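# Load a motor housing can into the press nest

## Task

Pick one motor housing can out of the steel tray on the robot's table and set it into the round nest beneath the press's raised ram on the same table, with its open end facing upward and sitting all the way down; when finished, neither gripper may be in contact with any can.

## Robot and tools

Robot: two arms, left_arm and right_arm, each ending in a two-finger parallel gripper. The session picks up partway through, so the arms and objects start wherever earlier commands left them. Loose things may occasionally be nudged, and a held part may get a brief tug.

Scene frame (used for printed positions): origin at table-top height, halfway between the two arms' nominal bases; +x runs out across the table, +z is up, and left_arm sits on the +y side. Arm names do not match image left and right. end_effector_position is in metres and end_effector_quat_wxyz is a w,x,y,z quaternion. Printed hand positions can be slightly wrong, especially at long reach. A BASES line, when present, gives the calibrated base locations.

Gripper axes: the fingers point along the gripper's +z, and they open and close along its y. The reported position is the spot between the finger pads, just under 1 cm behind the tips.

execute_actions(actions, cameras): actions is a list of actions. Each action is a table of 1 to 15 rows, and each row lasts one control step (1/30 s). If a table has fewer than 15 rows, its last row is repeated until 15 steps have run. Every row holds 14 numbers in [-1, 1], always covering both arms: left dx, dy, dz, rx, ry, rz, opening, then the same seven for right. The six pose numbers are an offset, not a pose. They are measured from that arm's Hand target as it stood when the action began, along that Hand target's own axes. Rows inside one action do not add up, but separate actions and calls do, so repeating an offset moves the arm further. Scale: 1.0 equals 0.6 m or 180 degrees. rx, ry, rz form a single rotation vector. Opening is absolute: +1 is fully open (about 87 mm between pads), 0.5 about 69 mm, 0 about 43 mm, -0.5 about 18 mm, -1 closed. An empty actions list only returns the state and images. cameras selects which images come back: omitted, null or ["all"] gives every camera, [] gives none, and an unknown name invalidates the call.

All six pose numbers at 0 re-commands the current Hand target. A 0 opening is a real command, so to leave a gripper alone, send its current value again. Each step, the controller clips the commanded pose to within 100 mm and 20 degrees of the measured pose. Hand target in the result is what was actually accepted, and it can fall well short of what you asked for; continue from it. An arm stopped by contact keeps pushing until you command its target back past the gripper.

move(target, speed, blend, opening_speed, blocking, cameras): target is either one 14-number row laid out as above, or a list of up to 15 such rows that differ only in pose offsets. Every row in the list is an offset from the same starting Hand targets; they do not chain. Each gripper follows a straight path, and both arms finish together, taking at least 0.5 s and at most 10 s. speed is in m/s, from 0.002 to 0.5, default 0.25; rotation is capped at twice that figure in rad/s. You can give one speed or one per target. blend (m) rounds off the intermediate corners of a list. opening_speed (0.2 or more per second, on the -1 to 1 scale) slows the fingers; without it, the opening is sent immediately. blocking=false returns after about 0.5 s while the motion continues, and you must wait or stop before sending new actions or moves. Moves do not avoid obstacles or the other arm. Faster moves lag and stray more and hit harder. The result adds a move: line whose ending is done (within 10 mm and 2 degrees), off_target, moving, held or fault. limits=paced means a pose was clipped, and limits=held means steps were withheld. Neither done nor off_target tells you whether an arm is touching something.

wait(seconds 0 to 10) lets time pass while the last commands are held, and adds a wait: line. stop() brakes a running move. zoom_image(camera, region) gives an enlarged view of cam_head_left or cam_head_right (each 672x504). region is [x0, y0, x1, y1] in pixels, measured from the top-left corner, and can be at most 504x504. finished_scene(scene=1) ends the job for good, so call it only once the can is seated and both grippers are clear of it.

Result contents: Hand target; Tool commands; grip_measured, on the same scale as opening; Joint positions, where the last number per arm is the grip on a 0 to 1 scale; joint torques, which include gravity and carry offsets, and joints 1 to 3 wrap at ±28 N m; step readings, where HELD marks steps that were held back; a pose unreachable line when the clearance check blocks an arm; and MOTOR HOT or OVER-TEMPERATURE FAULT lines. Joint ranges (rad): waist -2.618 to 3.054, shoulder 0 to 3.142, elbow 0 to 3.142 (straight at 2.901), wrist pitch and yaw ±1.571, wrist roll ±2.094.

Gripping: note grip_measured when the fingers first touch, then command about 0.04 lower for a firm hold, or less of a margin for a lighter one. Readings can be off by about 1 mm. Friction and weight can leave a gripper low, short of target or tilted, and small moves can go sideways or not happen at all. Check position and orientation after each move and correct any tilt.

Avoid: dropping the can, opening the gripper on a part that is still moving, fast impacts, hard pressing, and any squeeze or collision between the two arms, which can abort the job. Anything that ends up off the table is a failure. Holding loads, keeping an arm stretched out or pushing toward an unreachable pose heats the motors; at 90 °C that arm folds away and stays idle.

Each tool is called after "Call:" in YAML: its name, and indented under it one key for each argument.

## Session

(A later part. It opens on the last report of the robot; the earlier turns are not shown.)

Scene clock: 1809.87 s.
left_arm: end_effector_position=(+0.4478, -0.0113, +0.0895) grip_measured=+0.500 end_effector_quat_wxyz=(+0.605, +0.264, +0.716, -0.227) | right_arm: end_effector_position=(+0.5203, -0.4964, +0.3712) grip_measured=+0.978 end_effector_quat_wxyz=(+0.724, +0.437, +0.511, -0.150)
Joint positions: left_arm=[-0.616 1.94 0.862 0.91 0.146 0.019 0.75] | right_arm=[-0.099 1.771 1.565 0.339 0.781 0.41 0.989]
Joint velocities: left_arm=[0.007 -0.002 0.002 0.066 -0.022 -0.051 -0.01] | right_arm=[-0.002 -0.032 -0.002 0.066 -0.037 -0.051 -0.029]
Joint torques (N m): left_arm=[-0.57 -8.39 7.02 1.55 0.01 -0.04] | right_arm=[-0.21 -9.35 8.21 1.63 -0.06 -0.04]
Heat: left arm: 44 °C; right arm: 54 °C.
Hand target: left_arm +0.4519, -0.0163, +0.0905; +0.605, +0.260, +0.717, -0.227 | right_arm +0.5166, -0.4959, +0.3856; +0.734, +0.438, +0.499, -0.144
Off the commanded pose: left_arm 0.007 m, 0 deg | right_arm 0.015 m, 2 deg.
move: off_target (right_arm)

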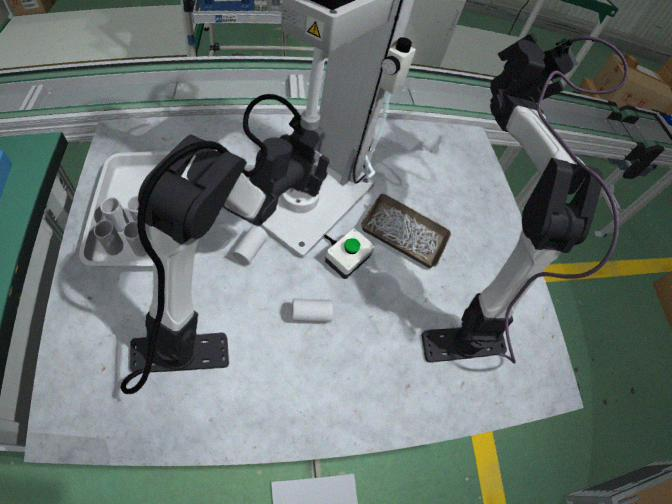

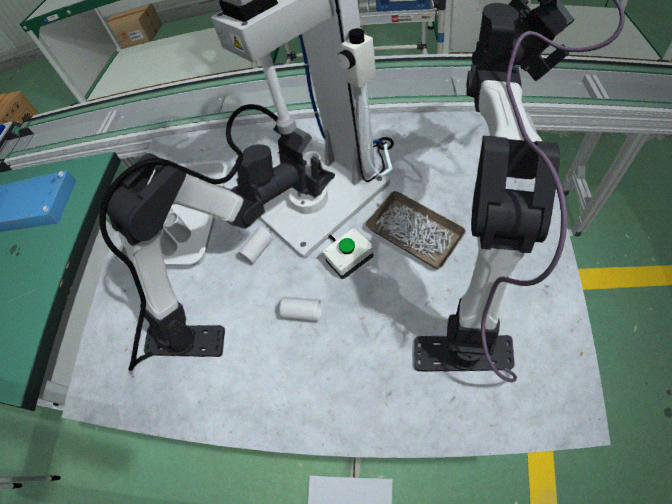

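Call:
move:
  target: [0,0,0,0,0,0,-0.22,0,0,0,0,0,0,1]
  opening_speed: 0.3
  cameras: ["cam_head_right","cam_head_left"]

Call:
zoom_image:
  camera: "cam_head_right"
  region: [260, 120, 350, 210]

Call:
zoom_image:
  camera: "cam_head_left"
  region: [260, 120, 350, 210]

Scene clock: 1818.80 s.
left_arm: end_effector_position=(+0.4470, -0.0124, +0.0894) grip_measured=-0.041 end_effector_quat_wxyz=(+0.604, +0.264, +0.717, -0.227) | right_arm: end_effector_position=(+0.5203, -0.4964, +0.3712) grip_measured=+0.978 end_effector_quat_wxyz=(+0.724, +0.437, +0.511, -0.150)
Joint positions: left_arm=[-0.618 1.94 0.862 0.91 0.146 0.018 0.48] | right_arm=[-0.099 1.771 1.565 0.339 0.781 0.41 0.989]
Joint velocities: left_arm=[0.002 0.012 -0.012 0.007 -0.022 0.022 -0.006] | right_arm=[-0.012 -0.017 -0.017 -0.066 -0.022 -0.081 -0.013]
Joint torques (N m): left_arm=[-0.16 -8.36 6.93 1.59 0.01 -0.02] | right_arm=[-0.23 -9.35 8.21 1.63 -0.06 -0.04]
Heat: left arm: 45 °C; right arm: 54 °C.
Hand target: left_arm +0.4519, -0.0164, +0.0906; +0.605, +0.260, +0.717, -0.228 | right_arm +0.5166, -0.4959, +0.3856; +0.734, +0.438, +0.499, -0.144
Off the commanded pose: left_arm 0.006 m, 0 deg | right_arm 0.015 m, 2 deg.
move: off_target (right_arm)

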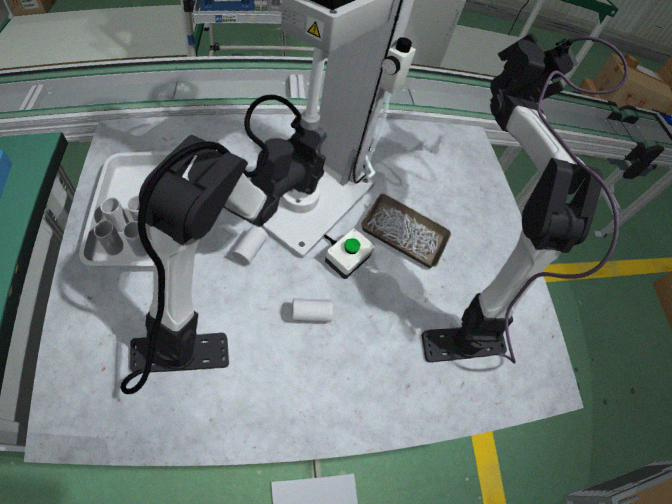

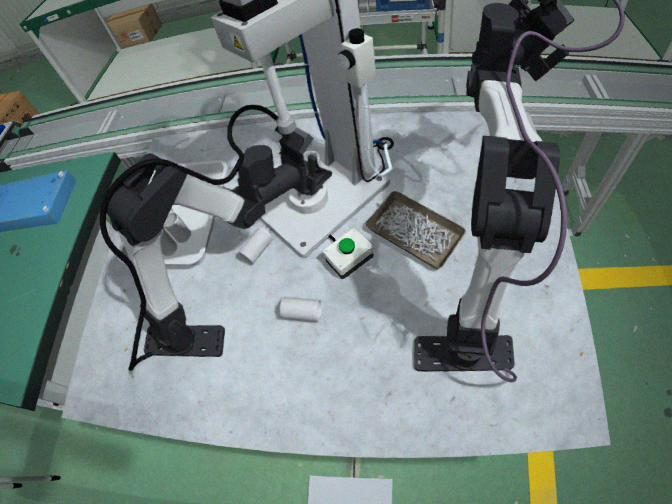

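Scaled by 5.600.

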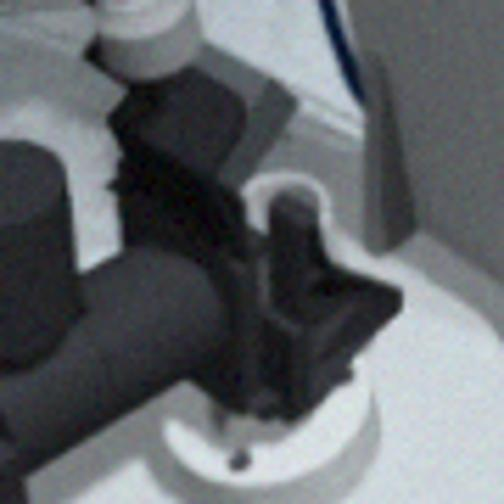

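Scaled by 5.600.

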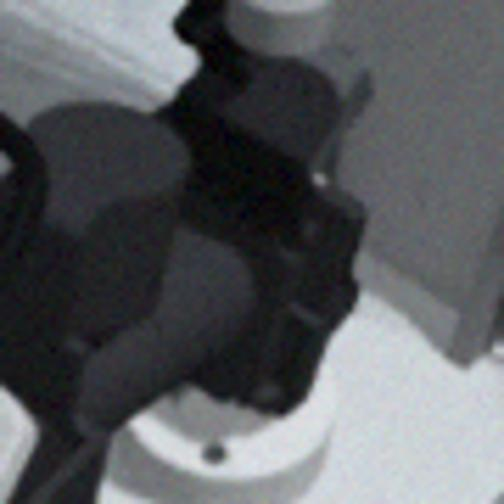

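Call:
move:
  target: [-0.0096,-0.0105,-0.0636,0,0,0,-0.22,0,0,0,0,0,0,1]
  speed: 0.05
  cameras: ["cam_head_right","cam_head_left"]

Call:
zoom_image:
  camera: "cam_head_right"
  region: [260, 130, 340, 210]

Call:
zoom_image:
  camera: "cam_head_left"
  region: [260, 130, 340, 210]

Scene clock: 1832.00 s.
left_arm: end_effector_position=(+0.4226, +0.0040, +0.0881) grip_measured=-0.041 end_effector_quat_wxyz=(+0.594, +0.265, +0.726, -0.224) | right_arm: end_effector_position=(+0.5203, -0.4964, +0.3712) grip_measured=+0.978 end_effector_quat_wxyz=(+0.724, +0.437, +0.511, -0.150)
Joint positions: left_arm=[-0.618 1.844 0.75 0.897 0.141 0.018 0.48] | right_arm=[-0.099 1.771 1.565 0.339 0.781 0.41 0.989]
Joint velocities: left_arm=[-0.027 0.002 -0.007 -0.037 -0.081 -0.022 -0.011] | right_arm=[0.002 0.002 0.012 0.022 0.066 0.037 -0.034]
Joint torques (N m): left_arm=[-0.72 -12.59 4.49 1.67 0.03 -0.04] | right_arm=[-0.21 -9.36 8.21 1.63 -0.06 -0.03]
Heat: left arm: 45 °C; right arm: 54 °C.
Hand target: left_arm +0.4200, +0.0022, +0.1036; +0.605, +0.260, +0.717, -0.228 | right_arm +0.5166, -0.4959, +0.3856; +0.734, +0.438, +0.499, -0.144
Off the commanded pose: left_arm 0.015 m, 2 deg | right_arm 0.015 m, 2 deg.
move: off_target (left_arm, right_arm)

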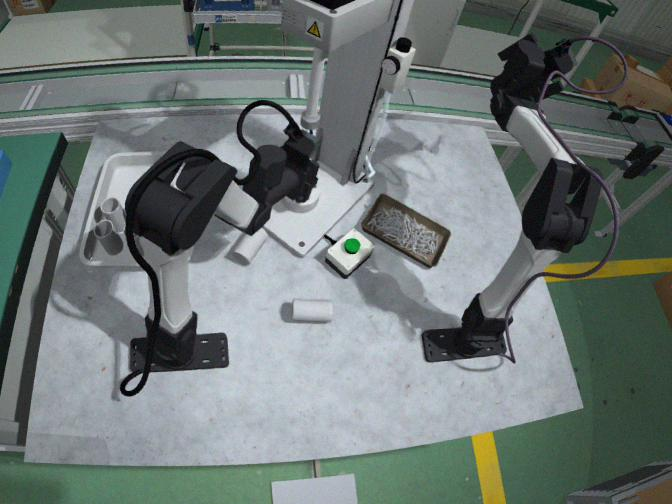

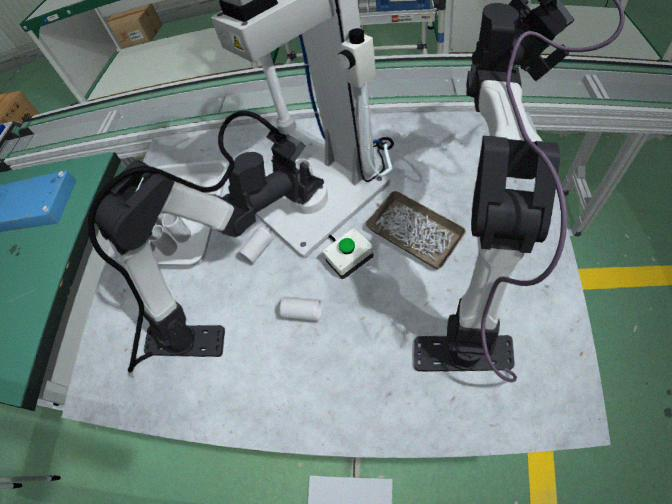

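Scaled by 6.300.

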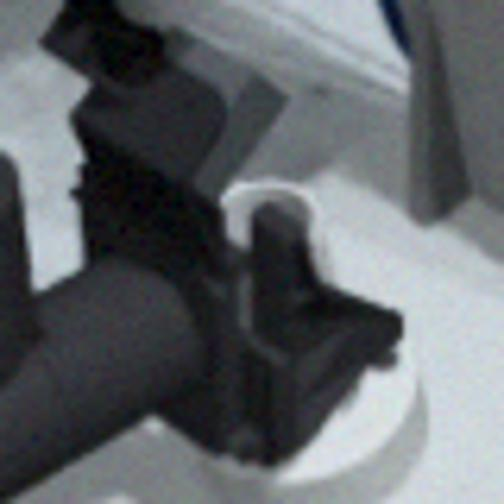

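Scaled by 6.300.

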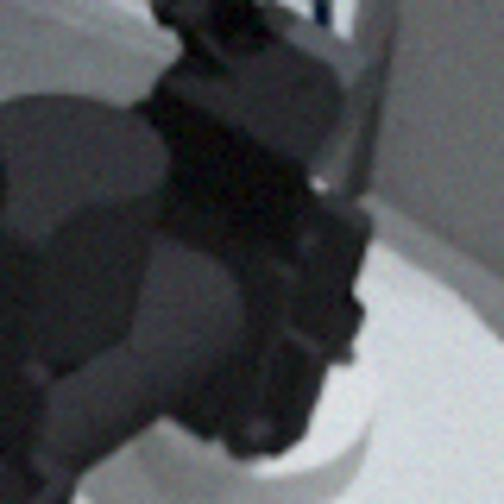

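Call:
move:
  target: [0.041,0,0.0025,0,0,0,-0.22,0,0,0,0,0,0,1]
  speed: 0.04
  cameras: ["cam_head_right","cam_head_left"]

Call:
zoom_image:
  camera: "cam_head_right"
  region: [260, 130, 340, 210]

Scene clock: 1837.53 s.
left_arm: end_effector_position=(+0.4208, +0.0051, +0.0885) grip_measured=-0.041 end_effector_quat_wxyz=(+0.612, +0.262, +0.711, -0.228) | right_arm: end_effector_position=(+0.5203, -0.4964, +0.3712) grip_measured=+0.978 end_effector_quat_wxyz=(+0.724, +0.437, +0.511, -0.150)
Joint positions: left_arm=[-0.618 1.865 0.712 1.004 0.141 0.018 0.48] | right_arm=[-0.099 1.771 1.565 0.339 0.781 0.41 0.989]
Joint velocities: left_arm=[-0.002 0.002 -0.007 0.022 -0.007 0.022 0.001] | right_arm=[-0.007 0.007 0.007 0.007 0.007 0.081 0.018]
Joint torques (N m): left_arm=[-0.57 -6.95 3.95 1.72 0.02 -0.02] | right_arm=[-0.23 -9.36 8.21 1.63 -0.06 -0.04]
Heat: left arm: 45 °C; right arm: 54 °C.
Hand target: left_arm +0.4176, +0.0040, +0.0790; +0.605, +0.260, +0.717, -0.228 | right_arm +0.5166, -0.4959, +0.3856; +0.734, +0.438, +0.499, -0.144
Off the commanded pose: left_arm 0.010 m, 1 deg | right_arm 0.015 m, 2 deg.
move: off_target (right_arm)

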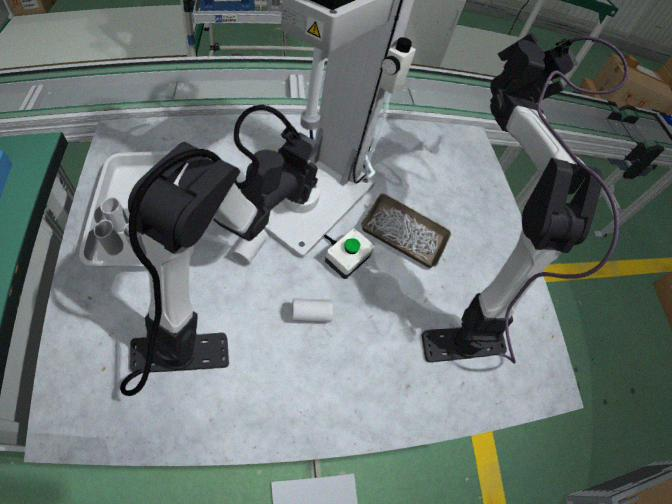

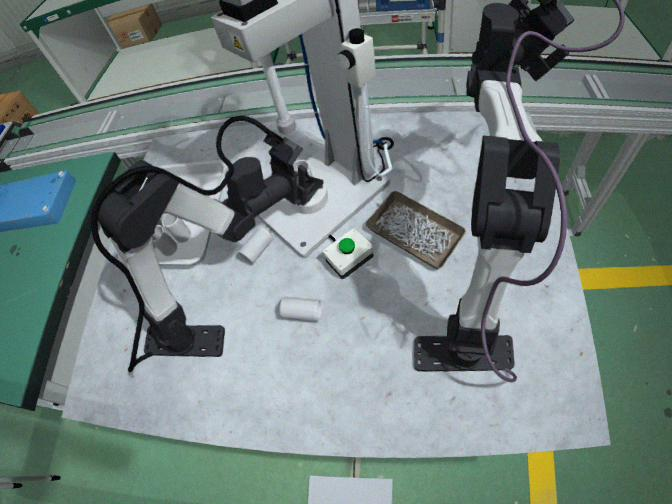

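Scaled by 6.300.

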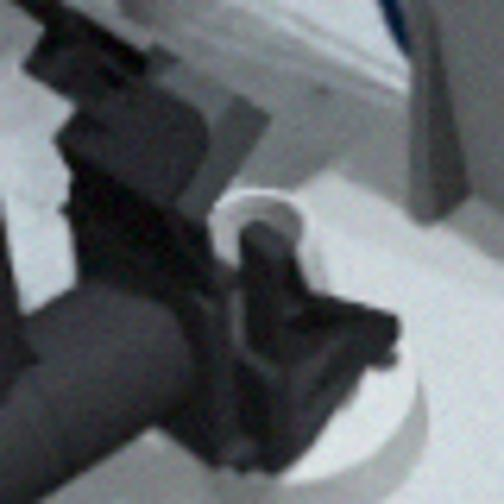

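Call:
move:
  target: [0.003,-0.007,0.004,0,0,0,-0.22,0,0,0,0,0,0,1]
  speed: 0.04
  cameras: []

Call:
move:
  target: [0.003,-0.007,0.0,0,0,0,-0.22,0,0,0,0,0,0,1]
  speed: 0.04
  cameras: ["cam_head_right"]

Call:
zoom_image:
  camera: "cam_head_right"
  region: [260, 130, 340, 210]

Scene clock: 1843.87 s.
left_arm: end_effector_position=(+0.4202, +0.0016, +0.0884) grip_measured=-0.041 end_effector_quat_wxyz=(+0.616, +0.260, +0.708, -0.226) | right_arm: end_effector_position=(+0.5203, -0.4964, +0.3712) grip_measured=+0.978 end_effector_quat_wxyz=(+0.724, +0.437, +0.511, -0.150)
Joint positions: left_arm=[-0.631 1.875 0.712 1.023 0.123 0.018 0.48] | right_arm=[-0.099 1.771 1.565 0.339 0.781 0.41 0.989]
Joint velocities: left_arm=[-0.012 0.007 0.002 -0.007 -0.051 0.022 -0.006] | right_arm=[-0.007 0.002 -0.017 -0.007 -0.022 -0.037 -0.008]
Joint torques (N m): left_arm=[-0.9 -6.83 4.08 1.65 0.04 -0.08] | right_arm=[-0.21 -9.35 8.21 1.62 -0.06 -0.04]
Heat: left arm: 45 °C; right arm: 54 °C.
Hand target: left_arm +0.4165, -0.0006, +0.0767; +0.605, +0.260, +0.717, -0.228 | right_arm +0.5166, -0.4959, +0.3856; +0.734, +0.438, +0.499, -0.144
Off the commanded pose: left_arm 0.012 m, 2 deg | right_arm 0.015 m, 2 deg.
move: off_target (left_arm, right_arm)
No camera images: "cameras" was empty.

Scene clock: 1844.63 s.
left_arm: end_effector_position=(+0.4198, -0.0005, +0.0884) grip_measured=-0.041 end_effector_quat_wxyz=(+0.619, +0.258, +0.707, -0.223) | right_arm: end_effector_position=(+0.5203, -0.4964, +0.3712) grip_measured=+0.978 end_effector_quat_wxyz=(+0.724, +0.437, +0.511, -0.150)
Joint positions: left_arm=[-0.642 1.88 0.712 1.034 0.105 0.018 0.48] | right_arm=[-0.099 1.771 1.565 0.339 0.781 0.41 0.989]
Joint velocities: left_arm=[-0.022 -0.012 -0.002 -0.007 -0.022 0.007 0.004] | right_arm=[0.002 0.002 0.002 -0.022 -0.081 -0.037 -0.034]
Joint torques (N m): left_arm=[-0.99 -6.95 3.75 1.65 0.11 -0.11] | right_arm=[-0.21 -9.35 8.21 1.63 -0.06 -0.04]
Heat: left arm: 45 °C; right arm: 54 °C.
Hand target: left_arm +0.4135, -0.0037, +0.0750; +0.605, +0.260, +0.717, -0.228 | right_arm +0.5166, -0.4959, +0.3856; +0.734, +0.438, +0.499, -0.144
Off the commanded pose: left_arm 0.015 m, 2 deg | right_arm 0.015 m, 2 deg.
move: off_target (left_arm, right_arm)
Images, in order (width x height): cam_head_right 672x504.

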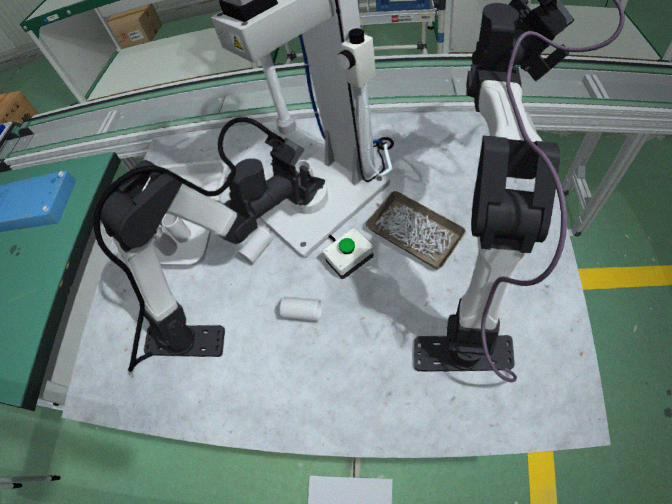

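Scaled by 6.300.

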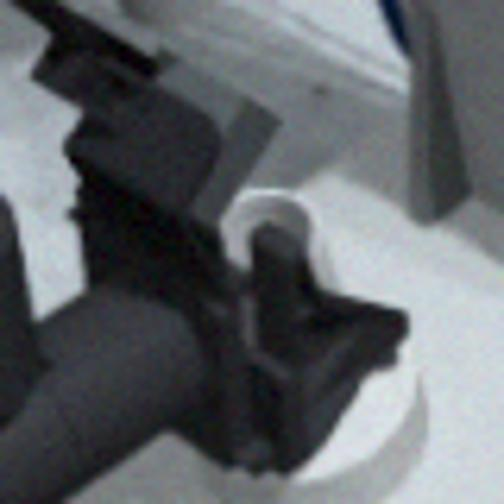

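Call:
move:
  target: [-0.012,0.008,-0.002,0,0,0,-0.22,0,0,0,0,0,0,1]
  speed: 0.04
  cameras: []

Call:
move:
  target: [0,0,0,0,0,0,0.02,0,0,0,0,0,0,1]
  opening_speed: 0.2
  cameras: ["cam_head_left","cam_head_right"]

Call:
zoom_image:
  camera: "cam_head_right"
  region: [260, 130, 340, 210]

Scene clock: 1850.00 s.
left_arm: end_effector_position=(+0.4198, -0.0004, +0.0882) grip_measured=-0.041 end_effector_quat_wxyz=(+0.619, +0.258, +0.708, -0.223) | right_arm: end_effector_position=(+0.5203, -0.4964, +0.3712) grip_measured=+0.978 end_effector_quat_wxyz=(+0.724, +0.437, +0.511, -0.150)
Joint positions: left_arm=[-0.642 1.88 0.712 1.033 0.105 0.018 0.48] | right_arm=[-0.099 1.771 1.565 0.339 0.781 0.41 0.989]
Joint velocities: left_arm=[-0.002 0.002 0.027 -0.007 -0.066 0.037 -0.011] | right_arm=[-0.002 -0.017 -0.022 -0.022 -0.051 0.095 -0.003]
Joint torques (N m): left_arm=[0.29 -9.31 4.56 1.33 0.26 -0.08] | right_arm=[-0.23 -9.36 8.23 1.63 -0.06 -0.04]
Heat: left arm: 44 °C; right arm: 54 °C.
Hand target: left_arm +0.4167, +0.0000, +0.0824; +0.605, +0.260, +0.717, -0.228 | right_arm +0.5166, -0.4959, +0.3856; +0.734, +0.438, +0.499, -0.144
Off the commanded pose: left_arm 0.007 m, 2 deg | right_arm 0.015 m, 2 deg.
move: off_target (right_arm)
No camera images: "cameras" was empty.

Scene clock: 1851.40 s.
left_arm: end_effector_position=(+0.4192, -0.0003, +0.0866) grip_measured=+0.020 end_effector_quat_wxyz=(+0.616, +0.259, +0.710, -0.223) | right_arm: end_effector_position=(+0.5203, -0.4964, +0.3712) grip_measured=+0.978 end_effector_quat_wxyz=(+0.724, +0.437, +0.511, -0.150)
Joint positions: left_arm=[-0.642 1.88 0.712 1.026 0.106 0.018 0.51] | right_arm=[-0.099 1.771 1.565 0.339 0.781 0.41 0.989]
Joint velocities: left_arm=[0.012 0.007 -0.002 -0.066 -0.051 -0.007 -0.016] | right_arm=[-0.022 0.012 -0.002 0.081 -0.007 0.007 -0.003]
Joint torques (N m): left_arm=[0.29 -9.33 4.57 1.39 0.25 -0.08] | right_arm=[-0.23 -9.36 8.21 1.63 -0.06 -0.04]
Heat: left arm: 44 °C; right arm: 54 °C.
Hand target: left_arm +0.4167, +0.0000, +0.0824; +0.605, +0.260, +0.717, -0.228 | right_arm +0.5166, -0.4959, +0.3856; +0.734, +0.438, +0.499, -0.144
Off the commanded pose: left_arm 0.005 m, 2 deg | right_arm 0.015 m, 2 deg.
move: off_target (right_arm)

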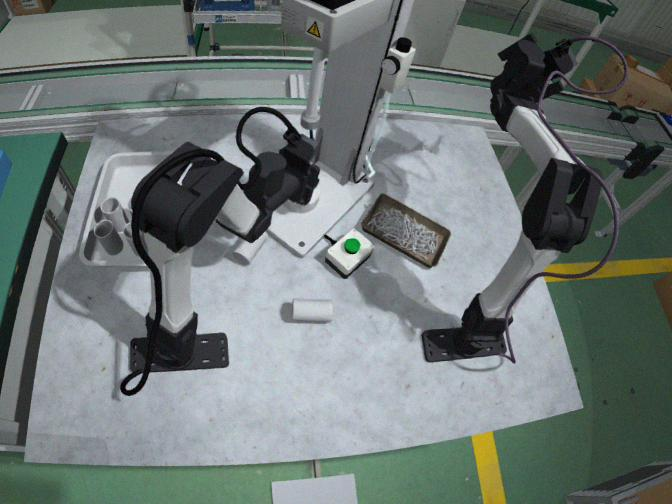

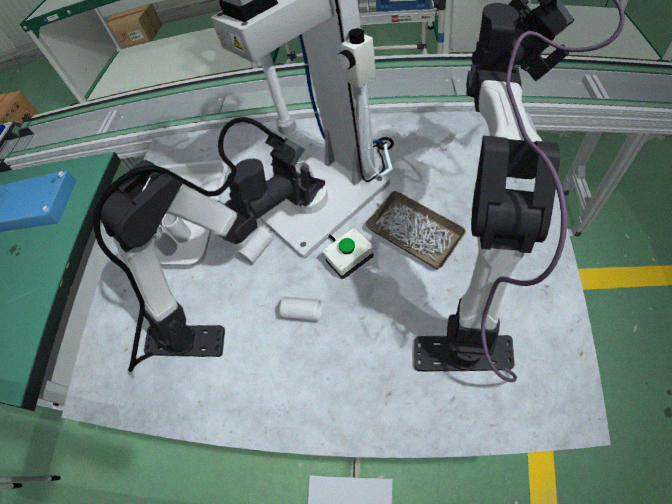

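Scaled by 6.300.

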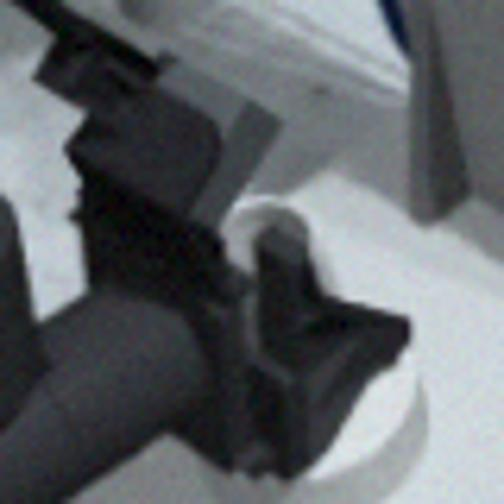

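Call:
move:
  target: [0,0,0,0,0,0,-0.22,0,0,0,0,0,0,1]
  opening_speed: 0.3
  cameras: []

Call:
move:
  target: [-0.003,0,-0.014,0,0,0,-0.22,0,0,0,0,0,0,1]
  speed: 0.03
  cameras: []

Call:
move:
  target: [0,0,0,0,0,0,0.02,0,0,0,0,0,0,1]
  opening_speed: 0.2
  cameras: ["cam_head_right","cam_head_left"]

Call:
zoom_image:
  camera: "cam_head_right"
  region: [260, 130, 340, 210]

Scene clock: 1857.37 s.
left_arm: end_effector_position=(+0.4187, -0.0008, +0.0866) grip_measured=-0.041 end_effector_quat_wxyz=(+0.616, +0.260, +0.709, -0.224) | right_arm: end_effector_position=(+0.5203, -0.4964, +0.3712) grip_measured=+0.978 end_effector_quat_wxyz=(+0.724, +0.437, +0.511, -0.150)
Joint positions: left_arm=[-0.642 1.88 0.712 1.026 0.11 0.017 0.48] | right_arm=[-0.099 1.771 1.565 0.339 0.781 0.41 0.989]
Joint velocities: left_arm=[-0.012 -0.007 -0.012 -0.051 -0.051 -0.081 0.004] | right_arm=[-0.007 0.007 -0.007 -0.066 -0.022 0.081 0.018]
Joint torques (N m): left_arm=[0.36 -9.31 4.49 1.37 0.17 -0.06] | right_arm=[-0.23 -9.35 8.21 1.63 -0.06 -0.04]
Heat: left arm: 44 °C; right arm: 54 °C.
Hand target: left_arm +0.4167, +0.0000, +0.0824; +0.605, +0.260, +0.717, -0.228 | right_arm +0.5166, -0.4959, +0.3856; +0.734, +0.438, +0.499, -0.144
Off the commanded pose: left_arm 0.005 m, 2 deg | right_arm 0.015 m, 2 deg.
move: off_target (right_arm)
No camera images: "cameras" was empty.

Scene clock: 1858.13 s.
left_arm: end_effector_position=(+0.4154, +0.0011, +0.0861) grip_measured=-0.041 end_effector_quat_wxyz=(+0.614, +0.260, +0.710, -0.225) | right_arm: end_effector_position=(+0.5203, -0.4964, +0.3712) grip_measured=+0.978 end_effector_quat_wxyz=(+0.724, +0.437, +0.511, -0.150)
Joint positions: left_arm=[-0.642 1.869 0.697 1.026 0.111 0.016 0.48] | right_arm=[-0.099 1.771 1.565 0.339 0.781 0.41 0.989]
Joint velocities: left_arm=[-0.002 -0.012 0.012 -0.007 0.022 0.066 -0.001] | right_arm=[-0.017 -0.012 -0.012 -0.037 0.022 -0.051 -0.013]
Joint torques (N m): left_arm=[0.65 -11.38 3.29 1.34 0.21 -0.05] | right_arm=[-0.23 -9.36 8.21 1.63 -0.06 -0.04]
Heat: left arm: 44 °C; right arm: 54 °C.
Hand target: left_arm +0.4106, +0.0052, +0.0856; +0.605, +0.260, +0.717, -0.228 | right_arm +0.5166, -0.4959, +0.3856; +0.734, +0.438, +0.499, -0.144
Off the commanded pose: left_arm 0.006 m, 1 deg | right_arm 0.015 m, 2 deg.
move: off_target (right_arm)
No camera images: "cameras" was empty.

Scene clock: 1859.53 s.
left_arm: end_effector_position=(+0.4151, +0.0008, +0.0861) grip_measured=+0.020 end_effector_quat_wxyz=(+0.614, +0.260, +0.710, -0.226) | right_arm: end_effector_position=(+0.5203, -0.4964, +0.3712) grip_measured=+0.978 end_effector_quat_wxyz=(+0.724, +0.437, +0.511, -0.150)
Joint positions: left_arm=[-0.642 1.869 0.697 1.026 0.113 0.016 0.51] | right_arm=[-0.099 1.771 1.565 0.339 0.781 0.41 0.989]
Joint velocities: left_arm=[-0.017 0.002 -0.032 0.051 -0.037 0.066 -0.001] | right_arm=[-0.002 0.007 0.017 -0.037 0.095 -0.066 -0.018]
Joint torques (N m): left_arm=[0.62 -11.41 3.25 1.36 0.18 -0.02] | right_arm=[-0.23 -9.36 8.21 1.62 -0.06 -0.04]
Heat: left arm: 44 °C; right arm: 54 °C.
Hand target: left_arm +0.4107, +0.0052, +0.0857; +0.605, +0.260, +0.717, -0.228 | right_arm +0.5166, -0.4959, +0.3856; +0.734, +0.438, +0.499, -0.144
Off the commanded pose: left_arm 0.006 m, 1 deg | right_arm 0.015 m, 2 deg.
move: off_target (right_arm)

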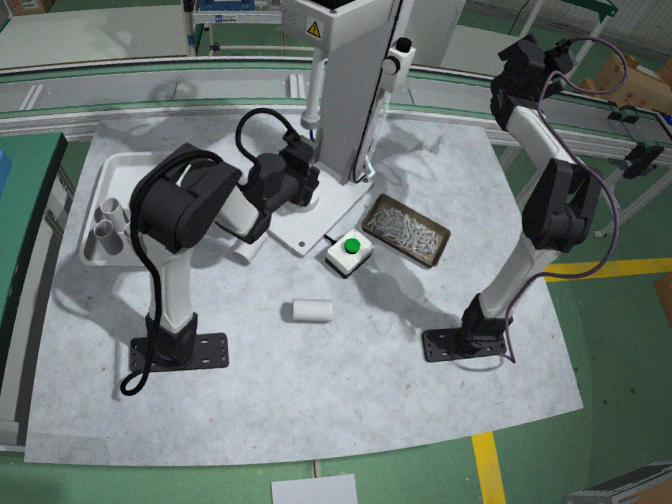

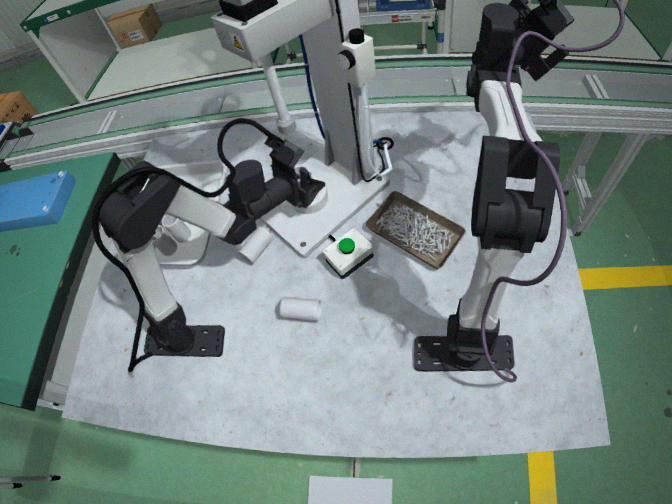

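Scaled by 6.300.

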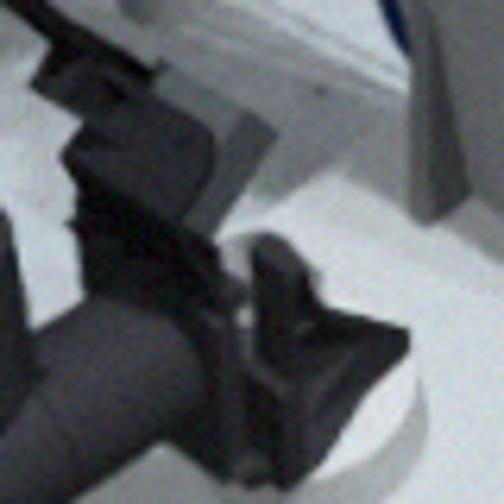

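Call:
zoom_image:
  camera: "cam_head_right"
  region: [285, 150, 325, 190]

Call:
zoom_image:
  camera: "cam_head_left"
  region: [270, 140, 330, 200]

Scaled by 12.600.

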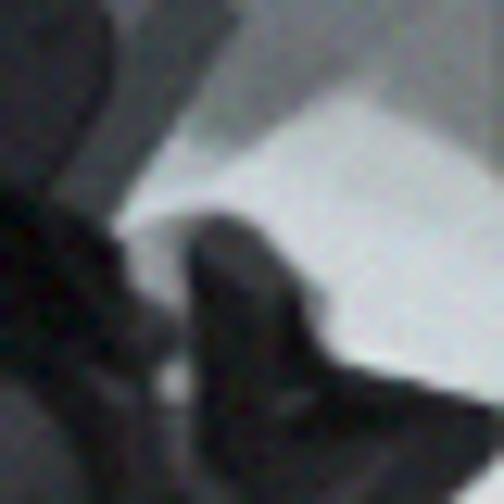

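Scaled by 8.400.

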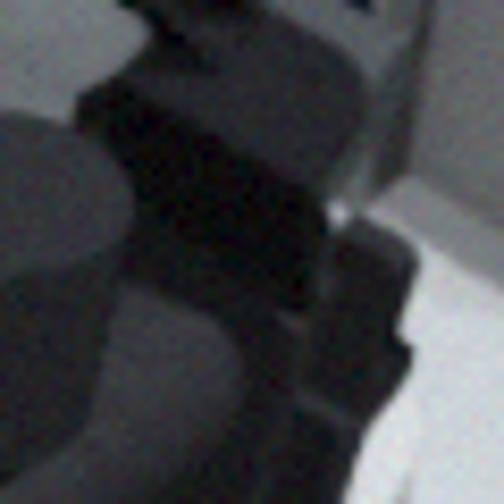

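Call:
move:
  target: [0,0,0,0,0,0,-0.22,0,0,0,0,0,0,1]
  opening_speed: 0.3
  cameras: []

Call:
move:
  target: [-0.025,0,0.005,0,0.03,0,-0.22,0,0,0,0,0,0,1]
  speed: 0.03
  cameras: ["cam_head_right","cam_head_left"]

Call:
zoom_image:
  camera: "cam_head_right"
  region: [260, 130, 340, 210]

Call:
zoom_image:
  camera: "cam_head_left"
  region: [260, 130, 340, 210]

Scene clock: 1879.40 s.
left_arm: end_effector_position=(+0.4150, +0.0006, +0.0861) grip_measured=-0.049 end_effector_quat_wxyz=(+0.614, +0.261, +0.710, -0.226) | right_arm: end_effector_position=(+0.5203, -0.4964, +0.3712) grip_measured=+0.978 end_effector_quat_wxyz=(+0.724, +0.437, +0.511, -0.150)
Joint positions: left_arm=[-0.642 1.869 0.697 1.026 0.114 0.016 0.476] | right_arm=[-0.099 1.771 1.565 0.339 0.781 0.41 0.989]
Joint velocities: left_arm=[-0.007 0.007 0.002 -0.022 0.007 -0.007 0.011] | right_arm=[0.002 -0.012 -0.002 -0.066 0.037 -0.051 -0.013]
Joint torques (N m): left_arm=[0.76 -11.41 3.37 1.36 0.22 -0.04] | right_arm=[-0.23 -9.35 8.21 1.63 -0.06 -0.04]
Heat: left arm: 45 °C; right arm: 54 °C.
Hand target: left_arm +0.4106, +0.0052, +0.0857; +0.605, +0.260, +0.717, -0.228 | right_arm +0.5166, -0.4959, +0.3856; +0.734, +0.438, +0.499, -0.144
Off the commanded pose: left_arm 0.006 m, 1 deg | right_arm 0.015 m, 2 deg.
move: off_target (right_arm)
No camera images: "cameras" was empty.

Scene clock: 1881.47 s.
left_arm: end_effector_position=(+0.4135, +0.0016, +0.0871) grip_measured=-0.049 end_effector_quat_wxyz=(+0.567, +0.270, +0.748, -0.214) | right_arm: end_effector_position=(+0.5203, -0.4964, +0.3712) grip_measured=+0.978 end_effector_quat_wxyz=(+0.724, +0.437, +0.511, -0.150)
Joint positions: left_arm=[-0.642 1.793 0.774 0.749 0.114 0.016 0.476] | right_arm=[-0.099 1.771 1.565 0.339 0.781 0.41 0.989]
Joint velocities: left_arm=[-0.012 -0.002 -0.017 0.066 -0.037 0.066 -0.001] | right_arm=[0.012 0.012 -0.022 -0.007 -0.022 -0.095 -0.013]
Joint torques (N m): left_arm=[0.25 -11.62 6.65 1.3 0.17 0.08] | right_arm=[-0.23 -9.36 8.21 1.63 -0.06 -0.04]
Heat: left arm: 46 °C; right arm: 54 °C.
Hand target: left_arm +0.4154, +0.0013, +0.1001; +0.571, +0.270, +0.745, -0.215 | right_arm +0.5166, -0.4959, +0.3856; +0.734, +0.438, +0.499, -0.144
Off the commanded pose: left_arm 0.013 m, 1 deg | right_arm 0.015 m, 2 deg.
move: off_target (left_arm, right_arm)

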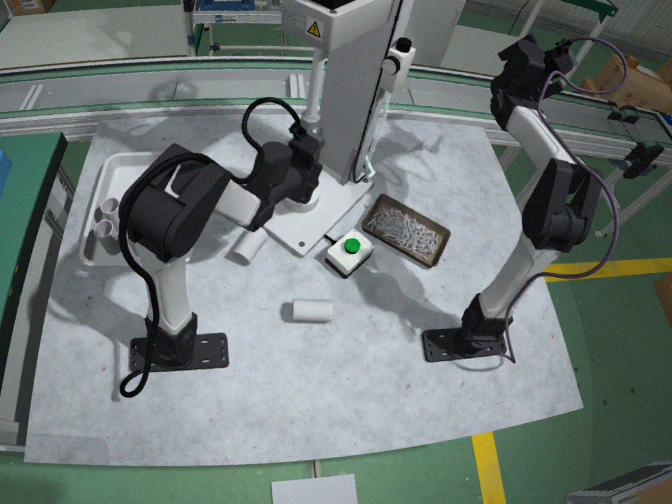

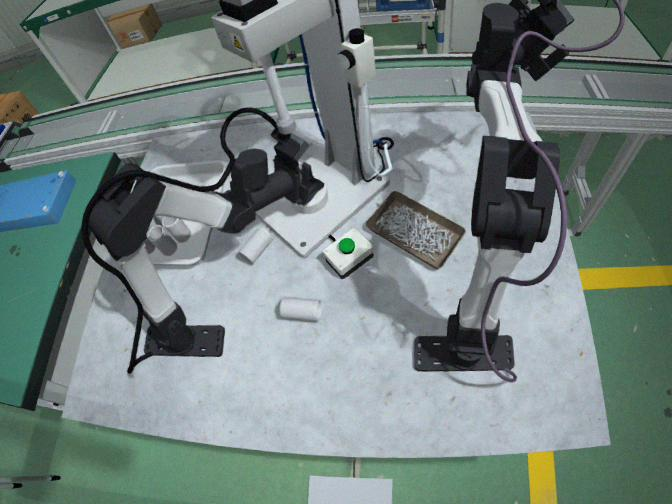

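Scaled by 6.300.

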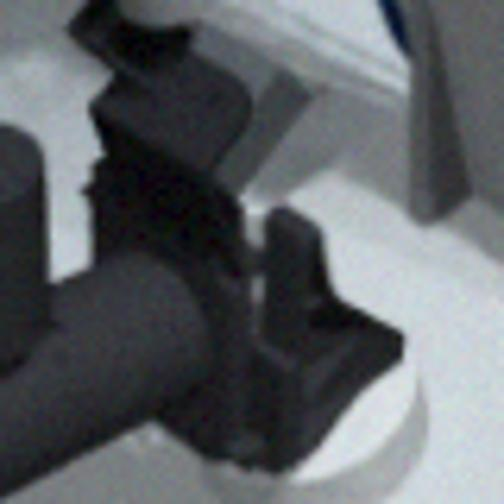

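Scaled by 6.300.

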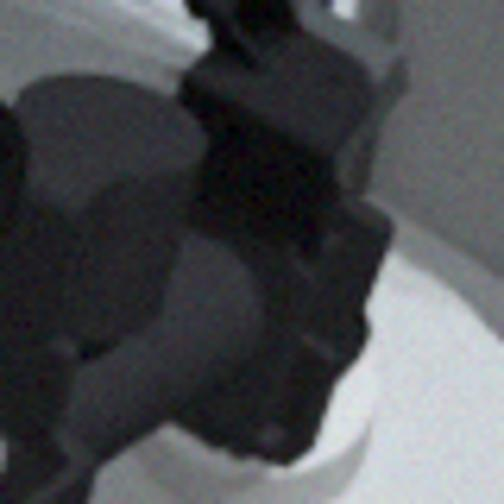

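Call:
wait:
  seconds: 0

Call:
zoom_image:
  camera: "cam_head_right"
  region: [260, 130, 340, 210]

Call:
zoom_image:
  camera: "cam_head_left"
  region: [220, 100, 460, 280]

Scene clock: 1893.37 s.
left_arm: end_effector_position=(+0.4135, +0.0017, +0.0870) grip_measured=-0.049 end_effector_quat_wxyz=(+0.567, +0.270, +0.749, -0.214) | right_arm: end_effector_position=(+0.5203, -0.4964, +0.3712) grip_measured=+0.978 end_effector_quat_wxyz=(+0.724, +0.437, +0.511, -0.150)
Joint positions: left_arm=[-0.642 1.793 0.774 0.748 0.114 0.016 0.476] | right_arm=[-0.099 1.771 1.565 0.339 0.781 0.41 0.989]
Joint velocities: left_arm=[-0.012 0.007 0.012 -0.11 0.022 -0.022 -0.006] | right_arm=[0.002 -0.032 -0.012 -0.051 -0.022 -0.007 0.003]
Joint torques (N m): left_arm=[0.17 -11.66 6.56 1.29 0.14 0.07] | right_arm=[-0.23 -9.36 8.21 1.63 -0.06 -0.04]
Heat: left arm: 49 °C; right arm: 54 °C.
Hand target: left_arm +0.4154, +0.0013, +0.1000; +0.571, +0.270, +0.745, -0.215 | right_arm +0.5166, -0.4959, +0.3856; +0.734, +0.438, +0.499, -0.144
Tool commands: left_gripper/opening=-0.22 right_gripper/opening=+1.0
Off the commanded pose: left_arm 0.013 m, 1 deg | right_arm 0.015 m, 2 deg.

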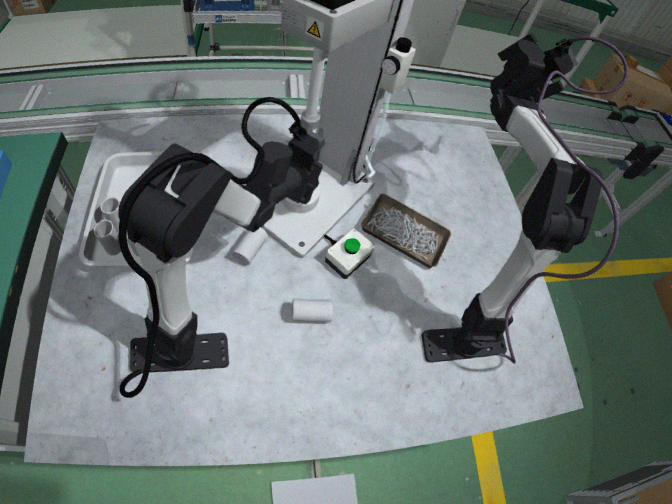

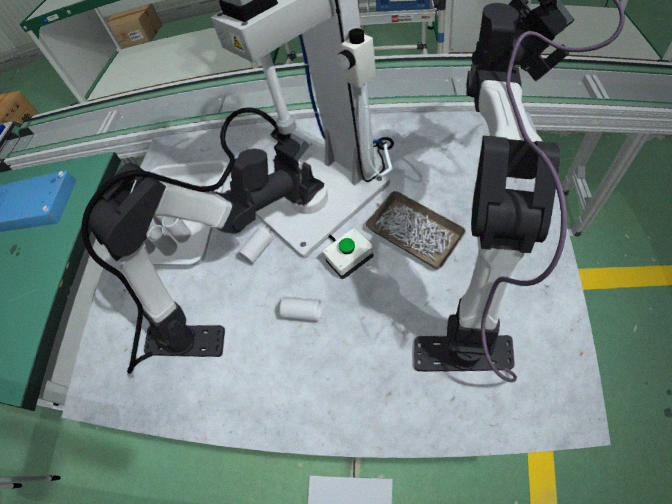

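Scaled by 6.300.

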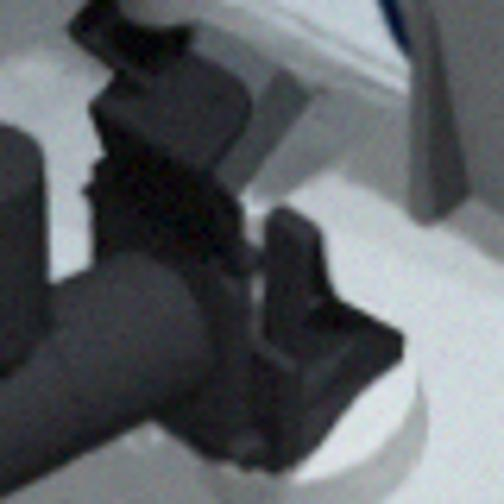

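Scaled by 2.100.

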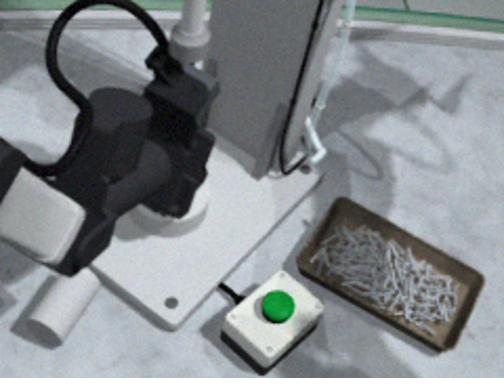

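Call:
move:
  target: [0,0,0,0,0,0,0.4,0,0,0,0,0,0,1]
  opening_speed: 0.4
  cameras: []

Call:
move:
  target: [0,0,-0.16,0,0,0,0.4,0,0,0,0,0,0,1]
  speed: 0.1

Call:
zoom_image:
  camera: "cam_head_right"
  region: [260, 130, 340, 210]

Call:
zoom_image:
  camera: "cam_head_left"
  region: [260, 130, 340, 210]

Scene clock: 1898.50 s.
left_arm: end_effector_position=(+0.4126, +0.0016, +0.0872) grip_measured=+0.400 end_effector_quat_wxyz=(+0.565, +0.271, +0.749, -0.215) | right_arm: end_effector_position=(+0.5203, -0.4964, +0.3712) grip_measured=+0.978 end_effector_quat_wxyz=(+0.724, +0.437, +0.511, -0.150)
Joint positions: left_arm=[-0.642 1.79 0.774 0.742 0.117 0.016 0.7] | right_arm=[-0.099 1.771 1.565 0.339 0.781 0.41 0.989]
Joint velocities: left_arm=[0.007 -0.007 -0.017 -0.066 0.066 0.007 -0.009] | right_arm=[-0.012 0.007 -0.007 0.066 -0.022 0.022 -0.008]
Joint torques (N m): left_arm=[0.28 -11.23 6.67 1.35 0.12 0.07] | right_arm=[-0.23 -9.36 8.21 1.63 -0.06 -0.04]
Heat: left arm: 49 °C; right arm: 54 °C.
Hand target: left_arm +0.4154, +0.0013, +0.1001; +0.571, +0.270, +0.745, -0.215 | right_arm +0.5166, -0.4959, +0.3856; +0.734, +0.438, +0.499, -0.144
Off the commanded pose: left_arm 0.013 m, 1 deg | right_arm 0.015 m, 2 deg.
move: off_target (left_arm, right_arm)
No camera images: "cameras" was empty.

Scene clock: 1900.17 s.
left_arm: end_effector_position=(+0.3473, +0.0579, +0.1270) grip_measured=+0.400 end_effector_quat_wxyz=(+0.571, +0.266, +0.746, -0.216) | right_arm: end_effector_position=(+0.5203, -0.4964, +0.3712) grip_measured=+0.978 end_effector_quat_wxyz=(+0.724, +0.437, +0.511, -0.150)
Joint positions: left_arm=[-0.603 1.342 0.516 0.565 0.148 0.021 0.7] | right_arm=[-0.099 1.771 1.565 0.339 0.781 0.41 0.989]
Joint velocities: left_arm=[-0.002 -0.017 -0.007 0.037 0.037 -0.051 -0.004] | right_arm=[-0.007 -0.002 -0.017 -0.11 -0.095 0.007 -0.024]
Joint torques (N m): left_arm=[0.64 -6.9 4.97 1.52 0.22 0.16] | right_arm=[-0.23 -9.35 8.21 1.63 -0.06 -0.04]
Heat: left arm: 49 °C; right arm: 54 °C.
Hand target: left_arm +0.3448, +0.0610, +0.1276; +0.571, +0.270, +0.745, -0.214 | right_arm +0.5166, -0.4959, +0.3856; +0.734, +0.438, +0.499, -0.144
Off the commanded pose: left_arm 0.005 m, 0 deg | right_arm 0.015 m, 2 deg.
move: off_target (right_arm)

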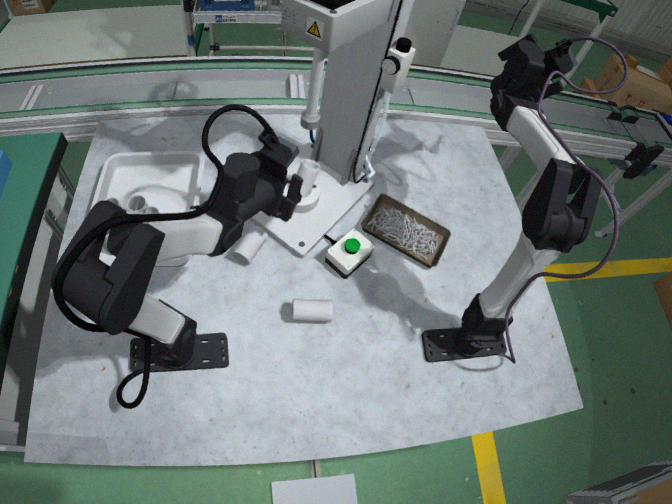

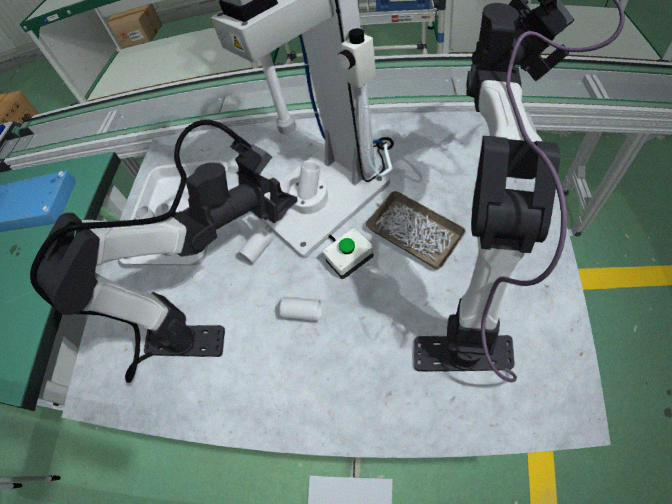

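Scaled by 6.300.

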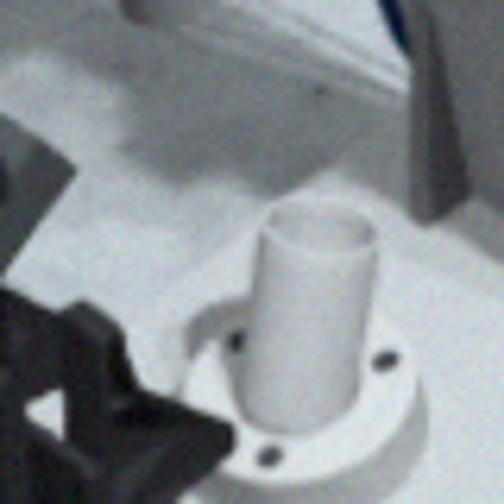

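Scaled by 6.300.

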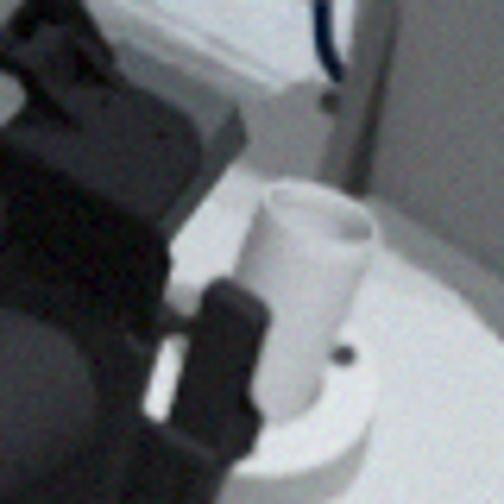

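Call:
move:
  target:
    - [0.055,0,0.015,0,0,0,-0.3,0,0,0,0,0,0,1]
    - [0.033,0,0.103,0,0,0,-0.3,0,0,0,0,0,0,1]
  speed: 0.07

Call:
zoom_image:
  camera: "cam_head_right"
  region: [260, 130, 340, 210]

Scene clock: 1916.57 s.
left_arm: end_effector_position=(+0.3558, +0.0495, +0.0771) grip_measured=-0.300 end_effector_quat_wxyz=(+0.548, +0.273, +0.761, -0.215) | right_arm: end_effector_position=(+0.5203, -0.4964, +0.3712) grip_measured=+0.978 end_effector_quat_wxyz=(+0.724, +0.437, +0.511, -0.150)
Joint positions: left_arm=[-0.606 1.555 0.498 0.742 0.156 0.021 0.35] | right_arm=[-0.099 1.771 1.565 0.339 0.781 0.41 0.989]
Joint velocities: left_arm=[0.002 0.002 0.007 -0.066 0.007 -0.007 -0.001] | right_arm=[-0.007 0.002 -0.002 0.051 -0.007 -0.022 0.003]
Joint torques (N m): left_arm=[-1.74 2.19 13.46 2 -0.09 0.02] | right_arm=[-0.23 -9.36 8.21 1.63 -0.06 -0.04]
Heat: left arm: 46 °C; right arm: 55 °C.
Hand target: left_arm +0.3861, +0.0259, +0.0908; +0.571, +0.270, +0.745, -0.215 | right_arm +0.5166, -0.4959, +0.3856; +0.734, +0.438, +0.499, -0.144
Off the commanded pose: left_arm 0.042 m, 3 deg | right_arm 0.015 m, 2 deg.
move: off_target (left_arm, right_arm)

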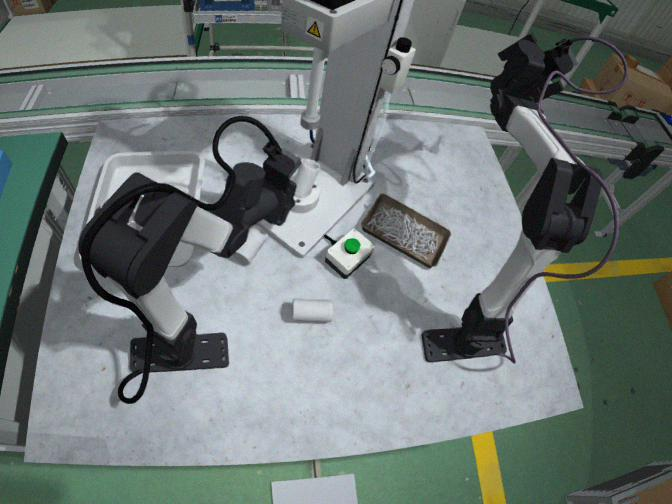

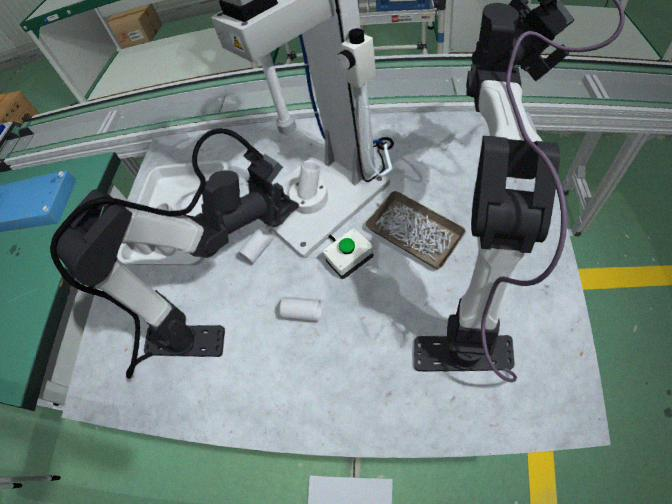

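Scaled by 6.300.

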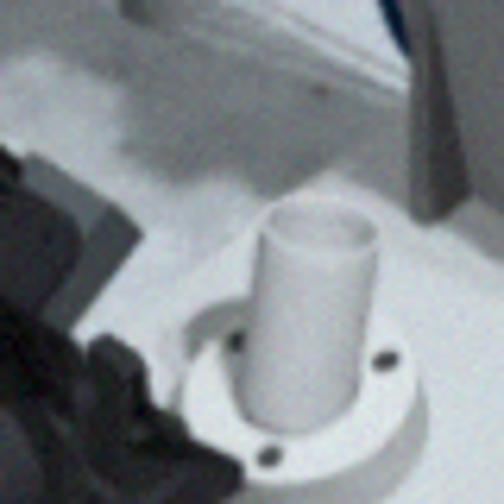

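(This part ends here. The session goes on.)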